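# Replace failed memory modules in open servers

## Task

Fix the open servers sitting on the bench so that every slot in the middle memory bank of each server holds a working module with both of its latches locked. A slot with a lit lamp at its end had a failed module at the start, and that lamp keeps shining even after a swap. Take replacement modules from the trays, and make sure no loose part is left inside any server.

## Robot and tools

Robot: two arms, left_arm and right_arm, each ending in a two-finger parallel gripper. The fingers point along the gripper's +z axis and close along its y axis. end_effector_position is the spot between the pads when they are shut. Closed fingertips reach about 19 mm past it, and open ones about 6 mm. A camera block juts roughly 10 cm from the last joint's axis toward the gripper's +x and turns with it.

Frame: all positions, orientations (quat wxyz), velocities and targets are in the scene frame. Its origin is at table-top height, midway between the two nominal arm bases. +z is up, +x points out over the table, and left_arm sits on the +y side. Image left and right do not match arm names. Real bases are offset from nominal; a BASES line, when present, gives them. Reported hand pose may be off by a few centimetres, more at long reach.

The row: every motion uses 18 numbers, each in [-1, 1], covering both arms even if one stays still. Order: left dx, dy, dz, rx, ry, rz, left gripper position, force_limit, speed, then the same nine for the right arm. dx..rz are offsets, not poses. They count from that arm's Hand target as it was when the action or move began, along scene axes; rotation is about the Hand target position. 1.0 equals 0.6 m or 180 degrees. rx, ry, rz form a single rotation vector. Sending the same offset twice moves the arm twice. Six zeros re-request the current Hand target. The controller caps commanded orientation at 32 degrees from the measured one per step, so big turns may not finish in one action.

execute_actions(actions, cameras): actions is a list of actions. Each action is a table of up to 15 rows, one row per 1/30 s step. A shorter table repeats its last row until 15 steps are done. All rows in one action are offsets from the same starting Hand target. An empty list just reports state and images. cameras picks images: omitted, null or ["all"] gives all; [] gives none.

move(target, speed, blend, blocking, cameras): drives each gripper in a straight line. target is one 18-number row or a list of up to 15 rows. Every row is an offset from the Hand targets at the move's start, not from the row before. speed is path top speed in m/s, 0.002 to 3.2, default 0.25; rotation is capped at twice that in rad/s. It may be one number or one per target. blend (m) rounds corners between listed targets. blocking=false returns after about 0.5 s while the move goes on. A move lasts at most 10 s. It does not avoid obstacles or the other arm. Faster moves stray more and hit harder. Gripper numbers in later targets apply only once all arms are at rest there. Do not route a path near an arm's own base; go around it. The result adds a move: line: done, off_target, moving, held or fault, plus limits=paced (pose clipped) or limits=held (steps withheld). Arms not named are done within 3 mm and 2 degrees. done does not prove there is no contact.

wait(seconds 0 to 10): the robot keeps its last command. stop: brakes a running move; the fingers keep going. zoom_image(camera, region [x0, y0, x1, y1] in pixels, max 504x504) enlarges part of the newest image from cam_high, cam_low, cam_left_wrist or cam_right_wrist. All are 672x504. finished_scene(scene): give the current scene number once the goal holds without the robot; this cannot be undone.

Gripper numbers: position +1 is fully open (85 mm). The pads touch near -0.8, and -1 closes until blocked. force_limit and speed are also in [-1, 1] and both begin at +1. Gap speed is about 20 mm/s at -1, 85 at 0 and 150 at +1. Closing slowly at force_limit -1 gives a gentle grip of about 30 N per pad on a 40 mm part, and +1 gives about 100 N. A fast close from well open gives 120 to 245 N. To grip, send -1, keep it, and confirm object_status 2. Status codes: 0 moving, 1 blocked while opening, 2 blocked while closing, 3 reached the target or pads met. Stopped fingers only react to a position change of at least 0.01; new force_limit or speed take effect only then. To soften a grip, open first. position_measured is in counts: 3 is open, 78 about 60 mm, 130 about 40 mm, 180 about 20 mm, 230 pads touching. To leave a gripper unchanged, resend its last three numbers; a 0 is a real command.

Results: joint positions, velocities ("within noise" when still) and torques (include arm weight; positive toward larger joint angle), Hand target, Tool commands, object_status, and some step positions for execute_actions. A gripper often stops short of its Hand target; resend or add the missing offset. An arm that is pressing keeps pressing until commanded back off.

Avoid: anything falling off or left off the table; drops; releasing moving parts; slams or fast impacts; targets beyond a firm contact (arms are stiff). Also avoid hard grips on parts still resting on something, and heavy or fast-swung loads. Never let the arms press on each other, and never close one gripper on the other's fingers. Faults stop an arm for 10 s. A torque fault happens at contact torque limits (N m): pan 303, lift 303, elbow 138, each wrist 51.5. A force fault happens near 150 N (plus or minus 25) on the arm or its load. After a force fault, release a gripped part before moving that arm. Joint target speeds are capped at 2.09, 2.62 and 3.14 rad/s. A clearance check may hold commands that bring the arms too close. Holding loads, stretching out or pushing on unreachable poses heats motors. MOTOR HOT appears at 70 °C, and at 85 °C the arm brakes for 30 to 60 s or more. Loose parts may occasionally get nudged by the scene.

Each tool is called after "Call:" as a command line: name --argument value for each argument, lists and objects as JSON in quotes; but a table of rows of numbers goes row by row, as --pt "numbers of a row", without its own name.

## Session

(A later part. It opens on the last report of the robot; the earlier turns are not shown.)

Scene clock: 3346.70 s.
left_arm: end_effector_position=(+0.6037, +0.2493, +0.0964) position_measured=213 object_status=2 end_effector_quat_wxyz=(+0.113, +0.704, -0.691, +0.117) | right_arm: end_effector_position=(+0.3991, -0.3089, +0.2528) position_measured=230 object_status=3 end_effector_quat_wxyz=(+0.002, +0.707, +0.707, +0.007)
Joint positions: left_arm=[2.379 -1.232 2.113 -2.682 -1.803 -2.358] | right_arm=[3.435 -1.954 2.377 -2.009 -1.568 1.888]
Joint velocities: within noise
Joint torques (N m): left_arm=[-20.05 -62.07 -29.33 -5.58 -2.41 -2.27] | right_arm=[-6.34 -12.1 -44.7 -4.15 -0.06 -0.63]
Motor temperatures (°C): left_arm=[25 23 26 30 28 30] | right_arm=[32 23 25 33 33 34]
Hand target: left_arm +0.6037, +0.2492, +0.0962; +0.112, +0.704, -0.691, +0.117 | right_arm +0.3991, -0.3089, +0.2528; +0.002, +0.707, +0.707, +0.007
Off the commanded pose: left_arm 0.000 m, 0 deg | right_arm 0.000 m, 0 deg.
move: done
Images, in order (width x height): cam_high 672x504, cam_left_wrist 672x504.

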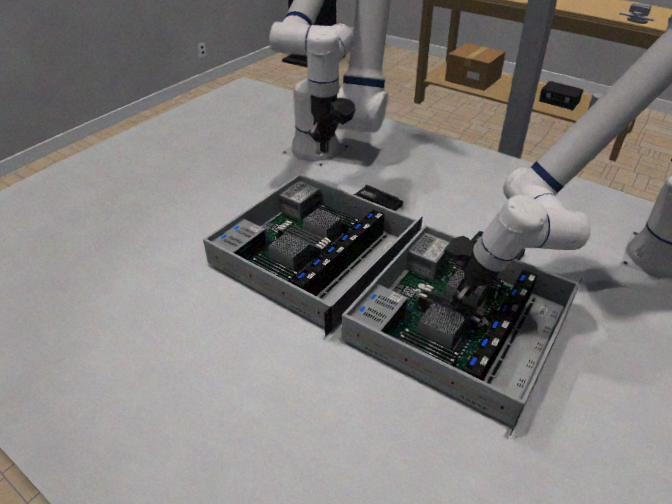

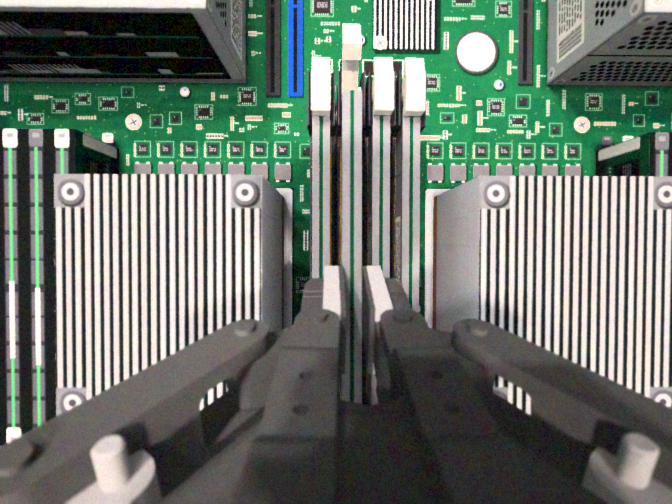

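Call:
move --target '[0,0,-0.008,0,0,0,-1,-0.5,-1,0,0,0,0,0,0,-1,-0.3,-1]' --speed 0.01 --cameras '["cam_left_wrist","cam_high"]'

Call:
zoom_image --camera "cam_left_wrist" --region '[230, 0, 470, 300]'

Call:
zoom_image --camera "cam_high" --region '[420, 275, 490, 330]'

Scene clock: 3369.03 s.
left_arm: end_effector_position=(+0.6037, +0.2492, +0.0916) position_measured=213 object_status=2 end_effector_quat_wxyz=(+0.112, +0.704, -0.691, +0.117) | right_arm: end_effector_position=(+0.3991, -0.3089, +0.2528) position_measured=230 object_status=3 end_effector_quat_wxyz=(+0.002, +0.707, +0.707, +0.007)
Joint positions: left_arm=[2.379 -1.225 2.116 -2.692 -1.803 -2.358] | right_arm=[3.435 -1.954 2.377 -2.009 -1.568 1.888]
Joint velocities: within noise
Joint torques (N m): left_arm=[-21.47 -62.92 -29.52 -5.85 1.36 -2.37] | right_arm=[-8.6 -10.15 -44.22 -4.05 -0.23 -0.57]
Motor temperatures (°C): left_arm=[25 23 26 30 28 30] | right_arm=[32 23 25 33 32 34]
Hand target: left_arm +0.6037, +0.2492, +0.0914; +0.112, +0.704, -0.691, +0.117 | right_arm +0.3991, -0.3089, +0.2528; +0.002, +0.707, +0.707, +0.007
Off the commanded pose: left_arm 0.000 m, 0 deg | right_arm 0.000 m, 0 deg.
move: done
Images, in order (width x height): cam_high 672x504, cam_left_wrist 672x504.

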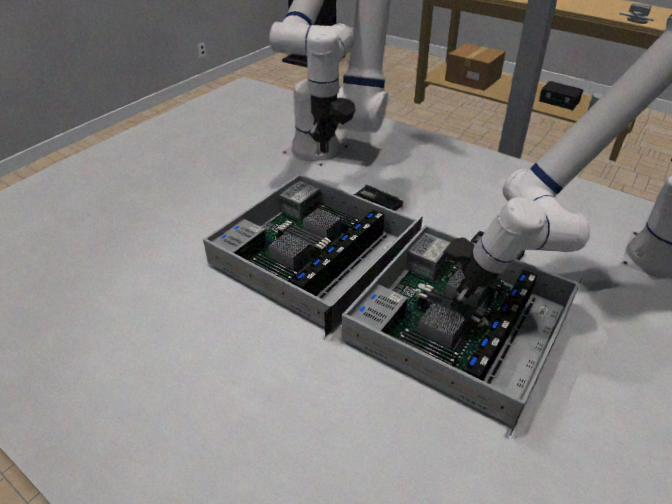

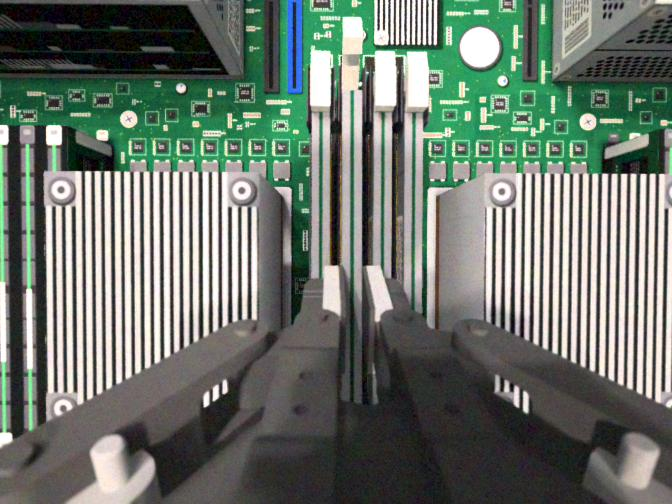

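Scaled by 1.680 from the camera's 672x504 image, which has a finer 960x720 frame.

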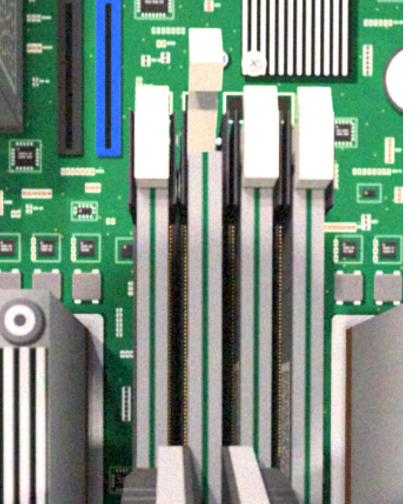

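Scaled by 7.200 from the camera's 672x504 image, which has a finer 960x720 frame.

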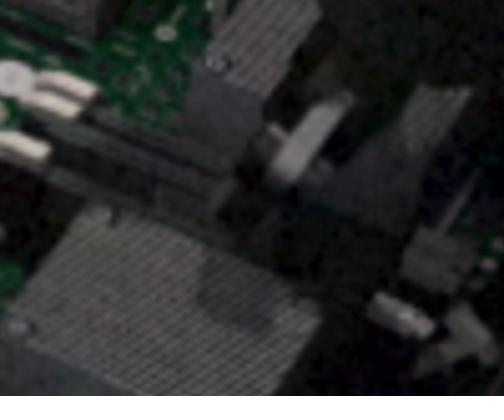

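Call:
move --target '[0,0,-0.006,0,0,0,-1,-0.5,-1,0,0,0,0,0,0,-1,-0.3,-1]' --speed 0.01 --cameras '["cam_left_wrist","cam_high"]'

Call:
zoom_image --camera "cam_left_wrist" --region '[230, 0, 470, 300]'

Call:
zoom_image --camera "cam_high" --region '[420, 275, 490, 330]'

Scene clock: 3383.43 s.
left_arm: end_effector_position=(+0.6036, +0.2493, +0.0880) position_measured=213 object_status=2 end_effector_quat_wxyz=(+0.112, +0.704, -0.691, +0.117) | right_arm: end_effector_position=(+0.3991, -0.3089, +0.2528) position_measured=230 object_status=3 end_effector_quat_wxyz=(+0.002, +0.707, +0.707, +0.007)
Joint positions: left_arm=[2.379 -1.22 2.117 -2.699 -1.803 -2.358] | right_arm=[3.435 -1.954 2.377 -2.009 -1.568 1.888]
Joint velocities: within noise
Joint torques (N m): left_arm=[-19.04 -63.49 -30.93 -5.87 1.46 -2.53] | right_arm=[-3.97 -11.14 -44.37 -4.4 -0.19 -0.95]
Motor temperatures (°C): left_arm=[25 23 26 30 28 30] | right_arm=[32 23 25 33 32 34]
Hand target: left_arm +0.6037, +0.2492, +0.0878; +0.112, +0.704, -0.691, +0.117 | right_arm +0.3991, -0.3089, +0.2528; +0.002, +0.707, +0.707, +0.007
Off the commanded pose: left_arm 0.000 m, 0 deg | right_arm 0.000 m, 0 deg.
move: done
Images, in order (width x height): cam_high 672x504, cam_left_wrist 672x504.

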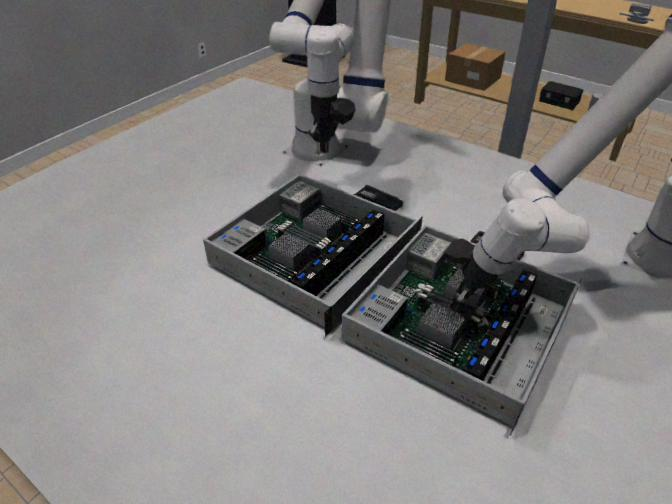

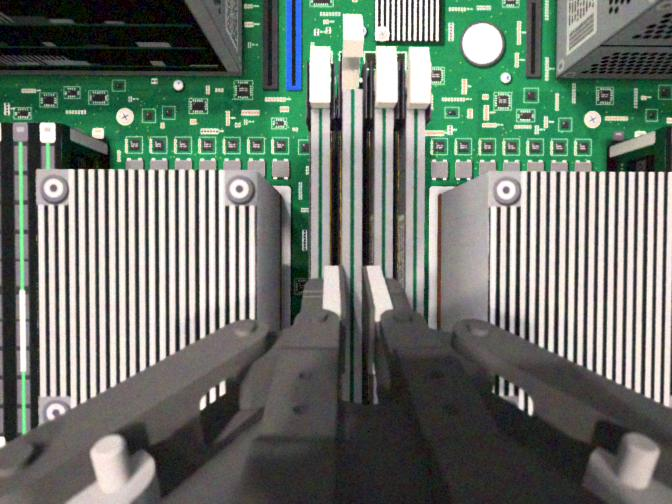

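Scaled by 1.680 from the camera's 672x504 image, which has a finer 960x720 frame.

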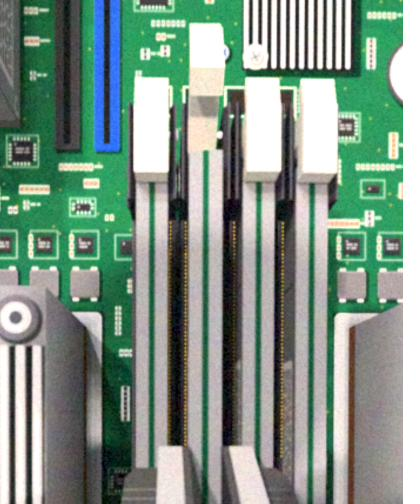

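Scaled by 7.200 from the camera's 672x504 image, which has a finer 960x720 frame.

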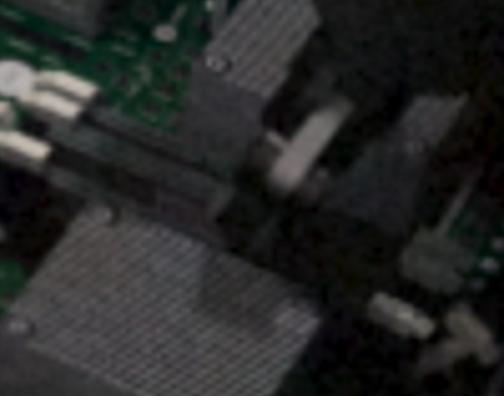

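Call:
move --target '[-0.0005,0,-0.002,0,0,0,-1,-0.5,-1,0,0,0,0,0,0,-1,-0.3,-1]' --speed 0.01 --cameras '[]'

Call:
move --target '[0,0,0,0,0,0,-0.57,-1,-1,0,0,0,0,0,0,-1,-0.3,-1]' --speed 0.01 --cameras '["cam_left_wrist"]'

Call:
move --pt "0 0 0.01 0 0 0 -0.57 -1 -1 0 0 0 0 0 0 -1 -0.3 -1" --pt "0 0 0.11 0.0975 0 0 -0.57 -1 -1 0 0 0 0 0 0 -1 -0.3 -1" --speed '[0.02,0.12]'

Call:
zoom_image --camera "cam_high" --region '[420, 275, 490, 330]'

Call:
zoom_image --camera "cam_low" --region '[420, 180, 500, 240]'

Call:
zoom_image --camera "cam_left_wrist" --region '[230, 0, 470, 300]'

Scene clock: 3403.03 s.
left_arm: end_effector_position=(+0.6034, +0.2493, +0.0867) position_measured=213 object_status=2 end_effector_quat_wxyz=(+0.112, +0.704, -0.691, +0.117) | right_arm: end_effector_position=(+0.3991, -0.3089, +0.2528) position_measured=230 object_status=3 end_effector_quat_wxyz=(+0.002, +0.707, +0.707, +0.007)
Joint positions: left_arm=[2.379 -1.218 2.118 -2.701 -1.803 -2.359] | right_arm=[3.435 -1.954 2.377 -2.009 -1.568 1.888]
Joint velocities: within noise
Joint torques (N m): left_arm=[-29.09 -62.24 -33.47 -6.38 0.02 -3.07] | right_arm=[-1.55 -10.17 -44.88 -3.93 -0.08 -1.37]
Motor temperatures (°C): left_arm=[25 23 26 30 28 30] | right_arm=[32 23 25 33 32 34]
Hand target: left_arm +0.6034, +0.2492, +0.0866; +0.112, +0.704, -0.691, +0.117 | right_arm +0.3991, -0.3089, +0.2528; +0.002, +0.707, +0.707, +0.007
Off the commanded pose: left_arm 0.000 m, 0 deg | right_arm 0.000 m, 0 deg.
move: done
No camera images: "cameras" was empty.

Scene clock: 3403.53 s.
left_arm: end_effector_position=(+0.6033, +0.2492, +0.0866) position_measured=201 object_status=0 end_effector_quat_wxyz=(+0.112, +0.704, -0.691, +0.117) | right_arm: end_effector_position=(+0.3991, -0.3089, +0.2528) position_measured=230 object_status=3 end_effector_quat_wxyz=(+0.002, +0.707, +0.707, +0.007)
Joint positions: left_arm=[2.379 -1.218 2.118 -2.702 -1.803 -2.359] | right_arm=[3.435 -1.954 2.377 -2.009 -1.568 1.888]
Joint velocities: within noise
Joint torques (N m): left_arm=[-7.57 -64.08 -31.78 -3.35 0.41 -2.95] | right_arm=[-3.77 -11.1 -45 -4.2 -0.47 -1.1]
Motor temperatures (°C): left_arm=[25 23 26 30 28 30] | right_arm=[32 23 25 33 32 34]
Hand target: left_arm +0.6034, +0.2492, +0.0866; +0.112, +0.704, -0.691, +0.117 | right_arm +0.3991, -0.3089, +0.2528; +0.002, +0.707, +0.707, +0.007
Off the commanded pose: left_arm 0.000 m, 0 deg | right_arm 0.000 m, 0 deg.
move: done
Images, in order (width x height): cam_left_wrist 672x504.

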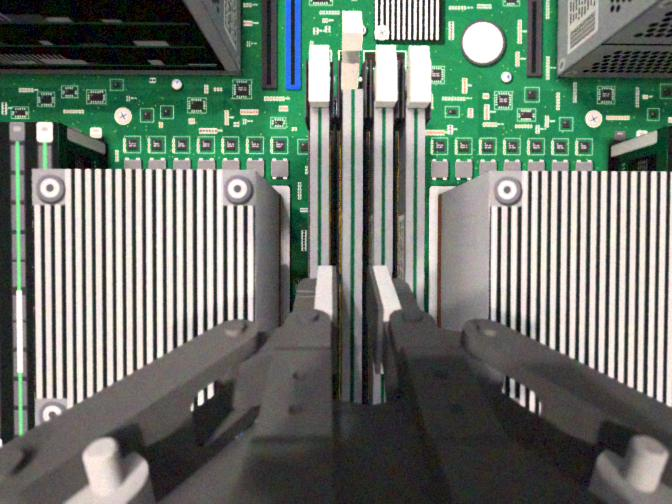

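Scene clock: 3405.70 s.
left_arm: end_effector_position=(+0.6034, +0.2492, +0.1526) position_measured=201 object_status=3 end_effector_quat_wxyz=(+0.004, +0.713, -0.701, +0.010) | right_arm: end_effector_position=(+0.3991, -0.3089, +0.2528) position_measured=230 object_status=3 end_effector_quat_wxyz=(+0.002, +0.707, +0.707, +0.007)
Joint positions: left_arm=[2.295 -1.302 1.98 -2.269 -1.577 -2.414] | right_arm=[3.435 -1.954 2.377 -2.009 -1.568 1.888]
Joint velocities: within noise
Joint torques (N m): left_arm=[-22.69 -88.01 -48.57 -2.7 2.31 -3.33] | right_arm=[-5.16 -11.83 -43.94 -4.04 -0.21 -0.88]
Motor temperatures (°C): left_arm=[25 23 26 30 28 30] | right_arm=[32 23 25 33 32 34]
Hand target: left_arm +0.6034, +0.2492, +0.1526; +0.004, +0.713, -0.701, +0.010 | right_arm +0.3991, -0.3089, +0.2528; +0.002, +0.707, +0.707, +0.007
Off the commanded pose: left_arm 0.000 m, 0 deg | right_arm 0.000 m, 0 deg.
move: done

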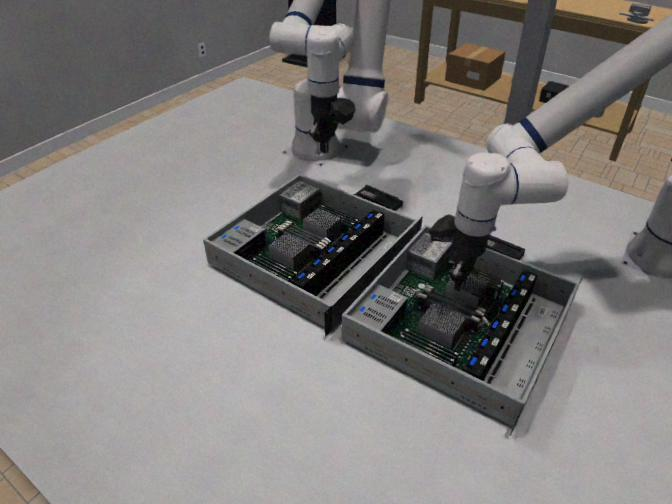

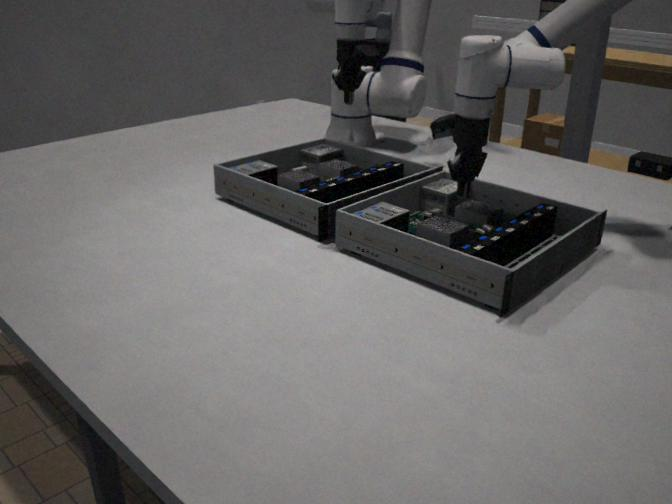

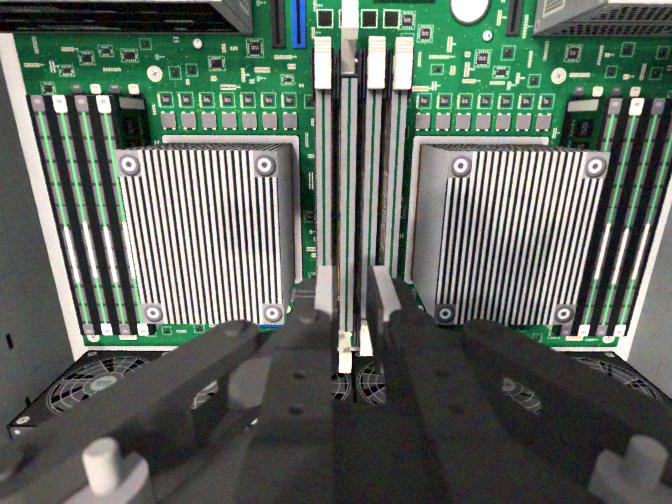

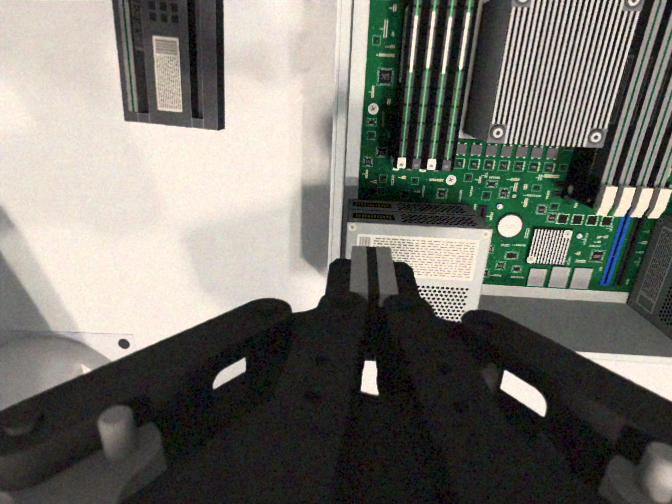

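Scaled by 7.200 from the camera's 672x504 image, which has a finer 960x720 frame.

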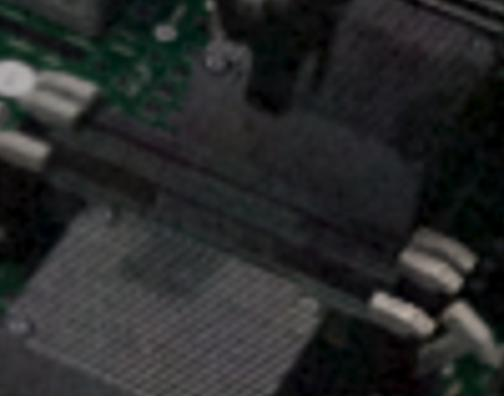

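Scaled by 6.300 from the camera's 672x504 image, which has a finer 960x720 frame.

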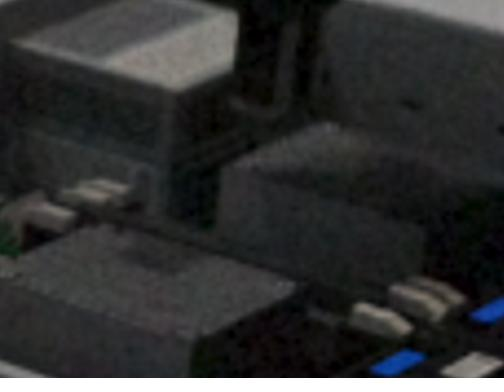

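Scaled by 1.680 from the camera's 672x504 image, which has a finer 960x720 frame.

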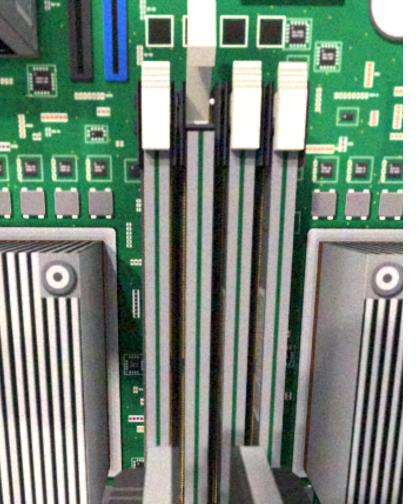

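Call:
move --pt "0.0004 -0.007 -0.04 -0.004 0 0 -1 -0.3 -1 0 0 0 0 0 0 -1 -0.3 -1" --pt "0.0004 -0.007 -0.092 -0.004 0 0 -1 -0.3 -1 0 0 0 0 0 0 -1 -0.3 -1" --speed '[0.08,0.02]' --cameras '["cam_left_wrist"]'

Scene clock: 3416.43 s.
left_arm: end_effector_position=(+0.6036, +0.2450, +0.0976) position_measured=230 object_status=3 end_effector_quat_wxyz=(+0.008, +0.713, -0.701, +0.014) | right_arm: end_effector_position=(+0.3991, -0.3089, +0.2528) position_measured=230 object_status=3 end_effector_quat_wxyz=(+0.002, +0.707, +0.707, +0.007)
Joint positions: left_arm=[2.295 -1.234 2.015 -2.38 -1.586 -2.415] | right_arm=[3.435 -1.954 2.377 -2.009 -1.568 1.888]
Joint velocities: within noise
Joint torques (N m): left_arm=[-21.77 -64.54 -32.75 -5.11 -4.73 -3.06] | right_arm=[-1.24 -9.18 -45.76 -3.94 -0.61 -1.27]
Motor temperatures (°C): left_arm=[25 23 26 30 28 30] | right_arm=[32 23 25 33 32 34]
Hand target: left_arm +0.6036, +0.2450, +0.0974; +0.008, +0.713, -0.701, +0.014 | right_arm +0.3991, -0.3089, +0.2528; +0.002, +0.707, +0.707, +0.007
Off the commanded pose: left_arm 0.000 m, 0 deg | right_arm 0.000 m, 0 deg.
move: done
Images, in order (width x height): cam_left_wrist 672x504.

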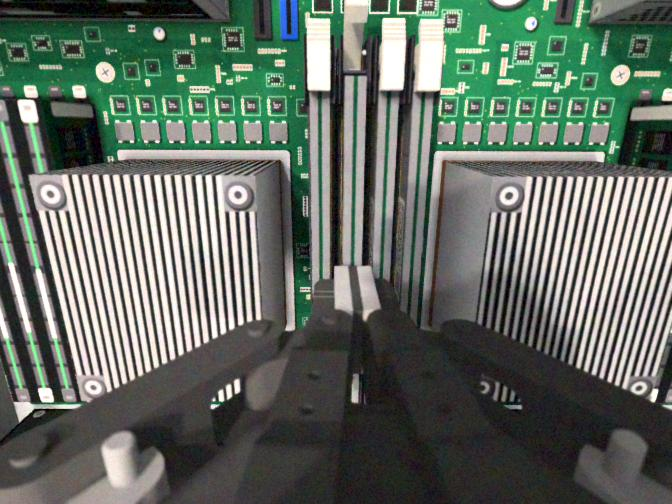

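Free at 0.0975. Step down.

Call:
move --target '[0,0,-0.009,0,0,0,-1,-0.3,-1,0,0,0,0,0,0,-1,-0.3,-1]' --speed 0.01 --cameras '[]'

Call:
move --target '[0,0,-0.0025,0,0,0,-1,-0.3,-1,0,0,0,0,0,0,-1,-0.3,-1]' --speed 0.01 --cameras '["cam_left_wrist"]'

Scene clock: 3427.80 s.
left_arm: end_effector_position=(+0.6036, +0.2450, +0.0923) position_measured=230 object_status=3 end_effector_quat_wxyz=(+0.008, +0.713, -0.701, +0.014) | right_arm: end_effector_position=(+0.3991, -0.3089, +0.2528) position_measured=230 object_status=3 end_effector_quat_wxyz=(+0.002, +0.707, +0.707, +0.007)
Joint positions: left_arm=[2.295 -1.227 2.018 -2.39 -1.586 -2.415] | right_arm=[3.435 -1.954 2.377 -2.009 -1.568 1.888]
Joint velocities: within noise
Joint torques (N m): left_arm=[-18.33 -63.68 -30.49 -4.94 -4.29 -2.68] | right_arm=[-4.62 -9.83 -46.21 -4.08 -0.35 -0.94]
Motor temperatures (°C): left_arm=[25 23 26 30 28 30] | right_arm=[31 23 25 33 32 34]
Hand target: left_arm +0.6036, +0.2450, +0.0920; +0.008, +0.713, -0.701, +0.014 | right_arm +0.3991, -0.3089, +0.2528; +0.002, +0.707, +0.707, +0.007
Off the commanded pose: left_arm 0.000 m, 0 deg | right_arm 0.000 m, 0 deg.
move: done
No camera images: "cameras" was empty.

Scene clock: 3428.50 s.
left_arm: end_effector_position=(+0.6036, +0.2450, +0.0906) position_measured=230 object_status=3 end_effector_quat_wxyz=(+0.008, +0.713, -0.701, +0.014) | right_arm: end_effector_position=(+0.3991, -0.3089, +0.2528) position_measured=230 object_status=3 end_effector_quat_wxyz=(+0.002, +0.707, +0.707, +0.007)
Joint positions: left_arm=[2.295 -1.225 2.018 -2.393 -1.586 -2.415] | right_arm=[3.435 -1.954 2.377 -2.009 -1.568 1.888]
Joint velocities: within noise
Joint torques (N m): left_arm=[-18.96 -47.3 -26.66 -4.76 -3.47 -2.41] | right_arm=[-4.95 -8.38 -45.5 -3.99 -0.08 -1.03]
Motor temperatures (°C): left_arm=[25 23 26 30 28 30] | right_arm=[31 23 25 33 32 34]
Hand target: left_arm +0.6036, +0.2450, +0.0905; +0.008, +0.713, -0.701, +0.014 | right_arm +0.3991, -0.3089, +0.2528; +0.002, +0.707, +0.707, +0.007
Off the commanded pose: left_arm 0.000 m, 0 deg | right_arm 0.000 m, 0 deg.
move: done
Images, in order (width x height): cam_left_wrist 672x504.

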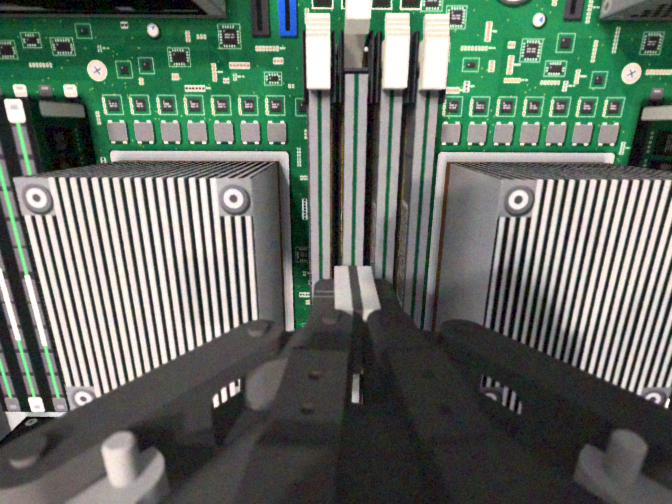

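Touching (lift moved). Levers starting to close? Continue.

Call:
move --target '[0,0,-0.0025,0,0,0,-1,-0.3,-1,0,0,0,0,0,0,-1,-0.3,-1]' --speed 0.01 --cameras '[]'

Call:
move --target '[0,0,-0.0025,0,0,0,-1,-0.3,-1,0,0,0,0,0,0,-1,-0.3,-1]' --speed 0.01 --cameras '["cam_left_wrist"]'

Scene clock: 3437.73 s.
left_arm: end_effector_position=(+0.6035, +0.2451, +0.0889) position_measured=230 object_status=3 end_effector_quat_wxyz=(+0.008, +0.713, -0.701, +0.014) | right_arm: end_effector_position=(+0.3991, -0.3089, +0.2528) position_measured=230 object_status=3 end_effector_quat_wxyz=(+0.002, +0.707, +0.707, +0.007)
Joint positions: left_arm=[2.295 -1.223 2.019 -2.396 -1.586 -2.415] | right_arm=[3.435 -1.954 2.377 -2.009 -1.568 1.888]
Joint velocities: within noise
Joint torques (N m): left_arm=[-15.18 -50.22 -26.02 -4.17 -3.47 -1.99] | right_arm=[-4.37 -9.47 -44.64 -4.02 -0.23 -1.38]
Motor temperatures (°C): left_arm=[25 23 26 30 28 30] | right_arm=[31 23 25 33 32 34]
Hand target: left_arm +0.6036, +0.2450, +0.0890; +0.008, +0.713, -0.701, +0.014 | right_arm +0.3991, -0.3089, +0.2528; +0.002, +0.707, +0.707, +0.007
Off the commanded pose: left_arm 0.000 m, 0 deg | right_arm 0.000 m, 0 deg.
move: done
No camera images: "cameras" was empty.

Scene clock: 3438.43 s.
left_arm: end_effector_position=(+0.6036, +0.2450, +0.0876) position_measured=230 object_status=3 end_effector_quat_wxyz=(+0.008, +0.713, -0.701, +0.014) | right_arm: end_effector_position=(+0.3991, -0.3089, +0.2528) position_measured=230 object_status=3 end_effector_quat_wxyz=(+0.002, +0.707, +0.707, +0.007)
Joint positions: left_arm=[2.295 -1.221 2.02 -2.399 -1.586 -2.415] | right_arm=[3.435 -1.954 2.377 -2.009 -1.568 1.888]
Joint velocities: within noise
Joint torques (N m): left_arm=[-12.22 -42.2 -25.41 -5.33 -3.01 -1.77] | right_arm=[-2.99 -9.85 -45.21 -4.45 -0.72 -1.12]
Motor temperatures (°C): left_arm=[25 23 26 30 28 30] | right_arm=[31 23 25 33 32 34]
Hand target: left_arm +0.6036, +0.2450, +0.0875; +0.008, +0.713, -0.701, +0.014 | right_arm +0.3991, -0.3089, +0.2528; +0.002, +0.707, +0.707, +0.007
Off the commanded pose: left_arm 0.000 m, 0 deg | right_arm 0.000 m, 0 deg.
move: done
Images, in order (width x height): cam_left_wrist 672x504.

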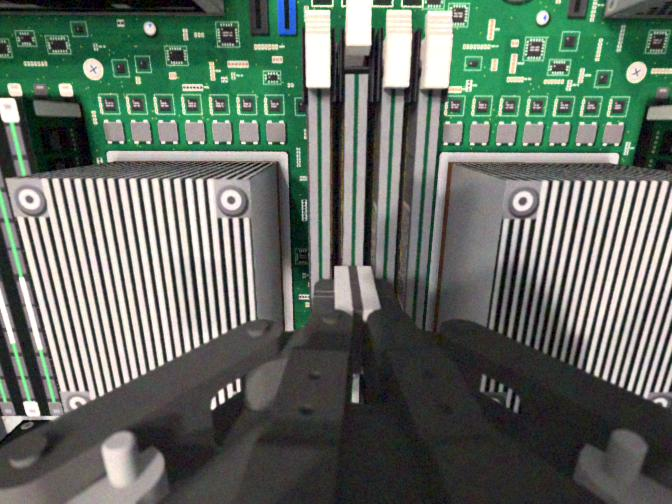

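Lever moving. Continue.

Call:
move --target '[0,0,-0.0025,0,0,0,-1,-0.3,-1,0,0,0,0,0,0,-1,-0.3,-1]' --speed 0.01 --cameras '[]'

Call:
move --target '[0,0,-0.0018,0,0,0,-1,-0.3,-1,0,0,0,0,0,0,-1,-0.3,-1]' --speed 0.01 --cameras '["cam_left_wrist"]'

Scene clock: 3448.10 s.
left_arm: end_effector_position=(+0.6036, +0.2450, +0.0861) position_measured=230 object_status=3 end_effector_quat_wxyz=(+0.008, +0.713, -0.701, +0.014) | right_arm: end_effector_position=(+0.3991, -0.3089, +0.2528) position_measured=230 object_status=3 end_effector_quat_wxyz=(+0.002, +0.707, +0.707, +0.007)
Joint positions: left_arm=[2.295 -1.219 2.021 -2.401 -1.586 -2.415] | right_arm=[3.435 -1.954 2.377 -2.009 -1.568 1.888]
Joint velocities: within noise
Joint torques (N m): left_arm=[-7.7 -37.38 -20.21 -3.81 -2.82 -1.5] | right_arm=[-1.75 -14.59 -44.1 -3.73 -0.3 -1.42]
Motor temperatures (°C): left_arm=[25 23 26 30 28 30] | right_arm=[31 23 25 33 32 34]
Hand target: left_arm +0.6036, +0.2450, +0.0860; +0.008, +0.713, -0.701, +0.014 | right_arm +0.3991, -0.3089, +0.2528; +0.002, +0.707, +0.707, +0.007
Off the commanded pose: left_arm 0.000 m, 0 deg | right_arm 0.000 m, 0 deg.
move: done
No camera images: "cameras" was empty.

Scene clock: 3448.80 s.
left_arm: end_effector_position=(+0.6036, +0.2450, +0.0851) position_measured=230 object_status=3 end_effector_quat_wxyz=(+0.008, +0.713, -0.701, +0.014) | right_arm: end_effector_position=(+0.3991, -0.3089, +0.2528) position_measured=230 object_status=3 end_effector_quat_wxyz=(+0.002, +0.707, +0.707, +0.007)
Joint positions: left_arm=[2.295 -1.218 2.021 -2.404 -1.586 -2.415] | right_arm=[3.435 -1.954 2.377 -2.009 -1.568 1.888]
Joint velocities: within noise
Joint torques (N m): left_arm=[-7.77 -33.45 -21.43 -4.45 -2.54 -1.2] | right_arm=[-4.55 -11.92 -45.7 -3.68 -0.49 -1.48]
Motor temperatures (°C): left_arm=[25 23 26 30 28 30] | right_arm=[31 23 25 33 32 34]
Hand target: left_arm +0.6036, +0.2450, +0.0850; +0.008, +0.713, -0.701, +0.014 | right_arm +0.3991, -0.3089, +0.2528; +0.002, +0.707, +0.707, +0.007
Off the commanded pose: left_arm 0.000 m, 0 deg | right_arm 0.000 m, 0 deg.
move: done
Images, in order (width x height): cam_left_wrist 672x504.

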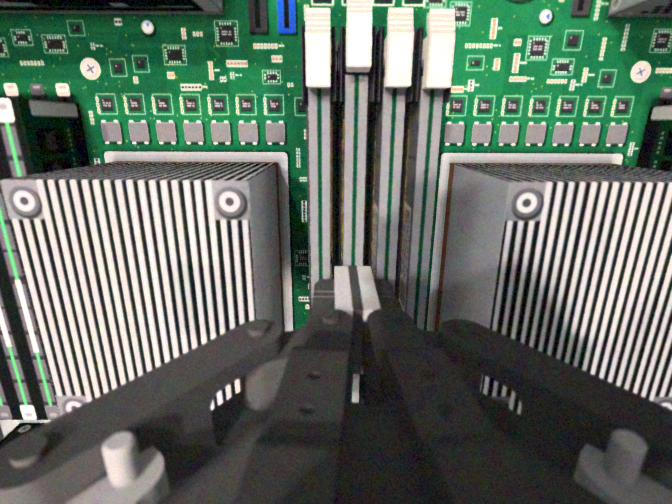

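Almost closed.

Call:
move --target '[0,0,-0.0017,0,0,0,-1,-0.3,-1,0,0,0,0,0,0,-1,-0.3,-1]' --speed 0.01 --cameras '["cam_left_wrist"]'

Call:
move --target '[0,0,0.004,0,0,0,-1,-0.3,-1,0,0,0,0,0,0,-1,-0.3,-1]' --speed 0.01 --cameras '["cam_left_wrist"]'

Call:
move --pt "0 0 0.11 0 0 0 -1 -0.3 -1 0 0 0 0 0 0 -1 -0.3 -1" --pt "0 0.14 0.165 0 0 0 -1 -0.3 -1 0 0 0 0 0 0 -1 -0.3 -1" --speed 0.15

Call:
zoom_image --camera "cam_high" --region '[420, 275, 490, 330]'

Call:
zoom_image --camera "cam_left_wrist" --region '[250, 0, 460, 260]'

Scene clock: 3464.10 s.
left_arm: end_effector_position=(+0.6036, +0.2450, +0.0840) position_measured=230 object_status=3 end_effector_quat_wxyz=(+0.008, +0.713, -0.701, +0.014) | right_arm: end_effector_position=(+0.3991, -0.3089, +0.2528) position_measured=230 object_status=3 end_effector_quat_wxyz=(+0.002, +0.707, +0.707, +0.007)
Joint positions: left_arm=[2.295 -1.217 2.022 -2.405 -1.586 -2.415] | right_arm=[3.435 -1.954 2.377 -2.009 -1.568 1.888]
Joint velocities: within noise
Joint torques (N m): left_arm=[-4.7 -28.47 -13.87 -2.14 -1.87 -1] | right_arm=[-2.53 -8.89 -46.48 -3.81 -0.32 -1.18]
Motor temperatures (°C): left_arm=[25 23 26 30 28 30] | right_arm=[31 23 25 33 32 34]
Hand target: left_arm +0.6036, +0.2450, +0.0839; +0.008, +0.713, -0.701, +0.014 | right_arm +0.3991, -0.3089, +0.2528; +0.002, +0.707, +0.707, +0.007
Off the commanded pose: left_arm 0.000 m, 0 deg | right_arm 0.000 m, 0 deg.
move: done
Images, in order (width x height): cam_left_wrist 672x504.

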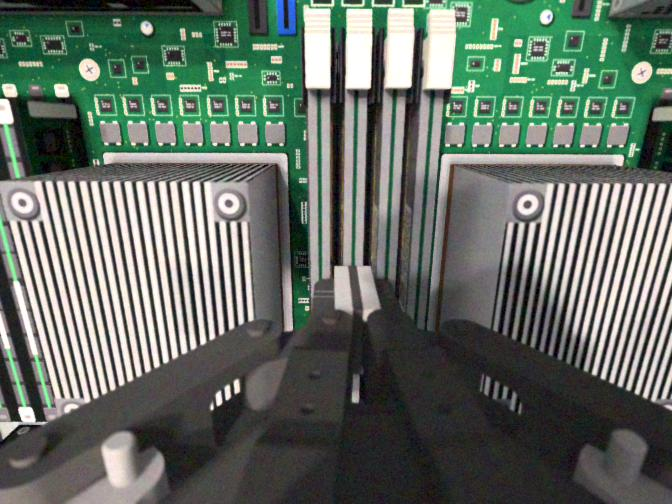

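Scene clock: 3464.80 s.
left_arm: end_effector_position=(+0.6036, +0.2451, +0.0862) position_measured=230 object_status=3 end_effector_quat_wxyz=(+0.008, +0.713, -0.701, +0.014) | right_arm: end_effector_position=(+0.3991, -0.3089, +0.2528) position_measured=230 object_status=3 end_effector_quat_wxyz=(+0.002, +0.707, +0.707, +0.007)
Joint positions: left_arm=[2.295 -1.22 2.021 -2.401 -1.586 -2.415] | right_arm=[3.435 -1.954 2.377 -2.009 -1.568 1.888]
Joint velocities: within noise
Joint torques (N m): left_arm=[-4.63 -92.26 -45.35 -2.36 -2.15 -0.42] | right_arm=[-0.54 -10.45 -47.23 -4.32 -0.39 -1.21]
Motor temperatures (°C): left_arm=[25 23 26 30 28 30] | right_arm=[31 23 25 33 32 34]
Hand target: left_arm +0.6036, +0.2450, +0.0863; +0.008, +0.713, -0.701, +0.014 | right_arm +0.3991, -0.3089, +0.2528; +0.002, +0.707, +0.707, +0.007
Off the commanded pose: left_arm 0.000 m, 0 deg | right_arm 0.000 m, 0 deg.
move: done
Images, in order (width x height): cam_left_wrist 672x504.

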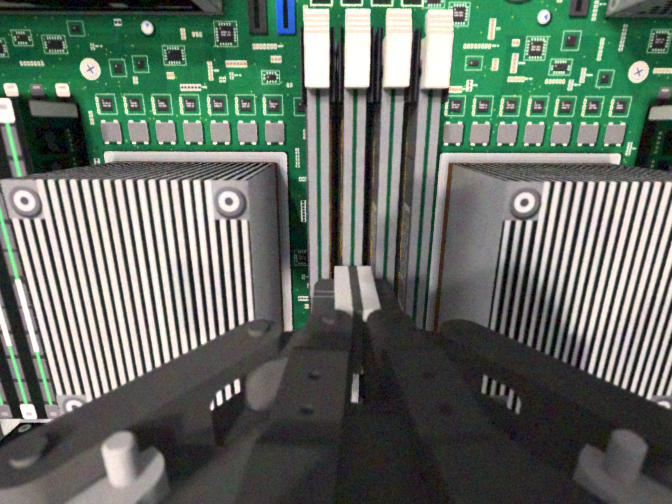

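Scene clock: 3466.40 s.
left_arm: end_effector_position=(+0.6036, +0.3288, +0.1852) position_measured=230 object_status=3 end_effector_quat_wxyz=(+0.008, +0.713, -0.701, +0.014) | right_arm: end_effector_position=(+0.3991, -0.3089, +0.2528) position_measured=230 object_status=3 end_effector_quat_wxyz=(+0.002, +0.707, +0.707, +0.007)
Joint positions: left_arm=[2.379 -1.398 2.035 -2.235 -1.588 -2.331] | right_arm=[3.435 -1.954 2.377 -2.009 -1.568 1.888]
Joint velocities: within noise
Joint torques (N m): left_arm=[10.13 -80.27 -37.15 -2.59 -4.79 3.42] | right_arm=[-2.71 -10.08 -46.06 -3.7 -0.73 -1.2]
Motor temperatures (°C): left_arm=[25 23 26 30 28 30] | right_arm=[31 23 25 33 32 34]
Hand target: left_arm +0.6036, +0.3290, +0.1853; +0.008, +0.713, -0.701, +0.014 | right_arm +0.3991, -0.3089, +0.2528; +0.002, +0.707, +0.707, +0.007
Off the commanded pose: left_arm 0.000 m, 0 deg | right_arm 0.000 m, 0 deg.
move: done

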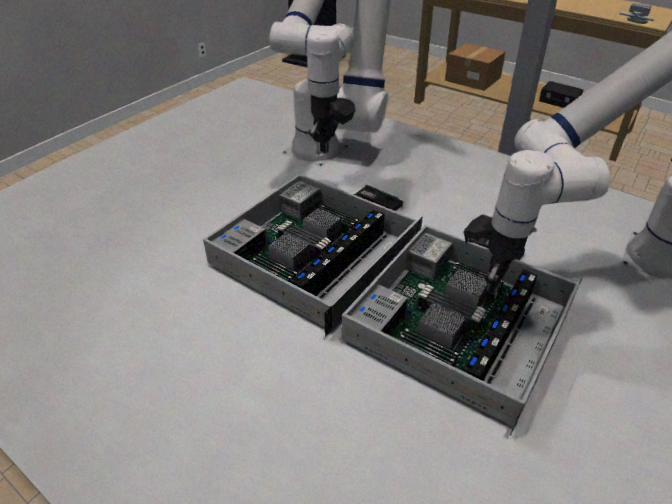

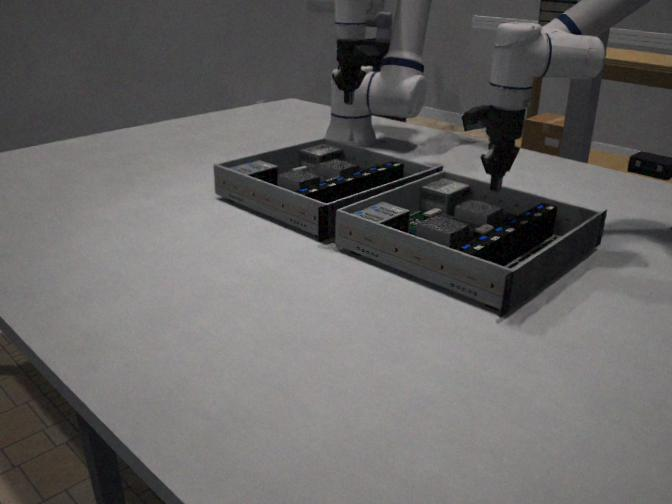

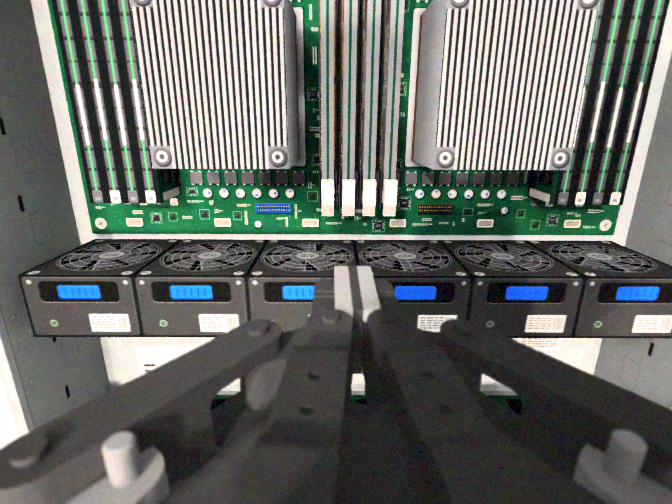

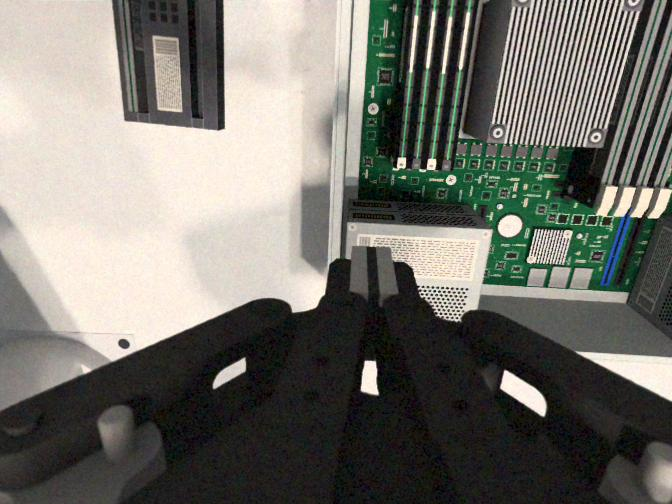

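Scaled by 7.200 from the camera's 672x504 image, which has a finer 960x720 frame.

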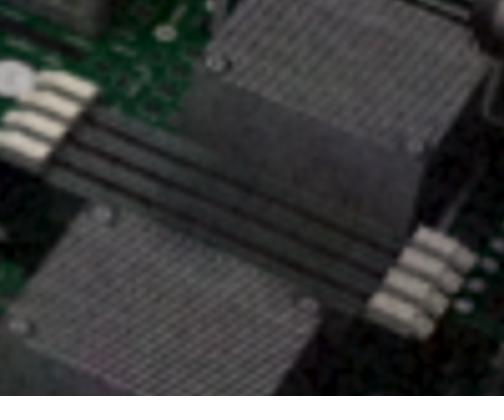

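Scaled by 1.938 from the camera's 672x504 image, which has a finer 960x720 frame.

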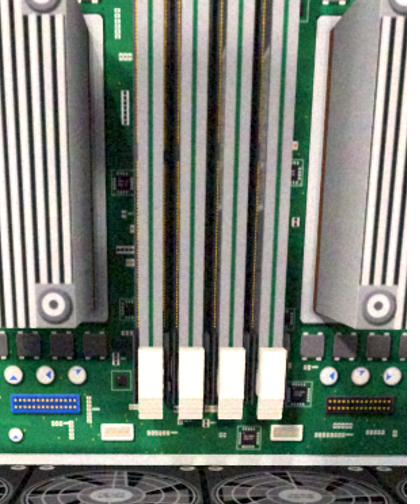

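Call:
finished_scene --scene 1

The scene is finished: the task was done.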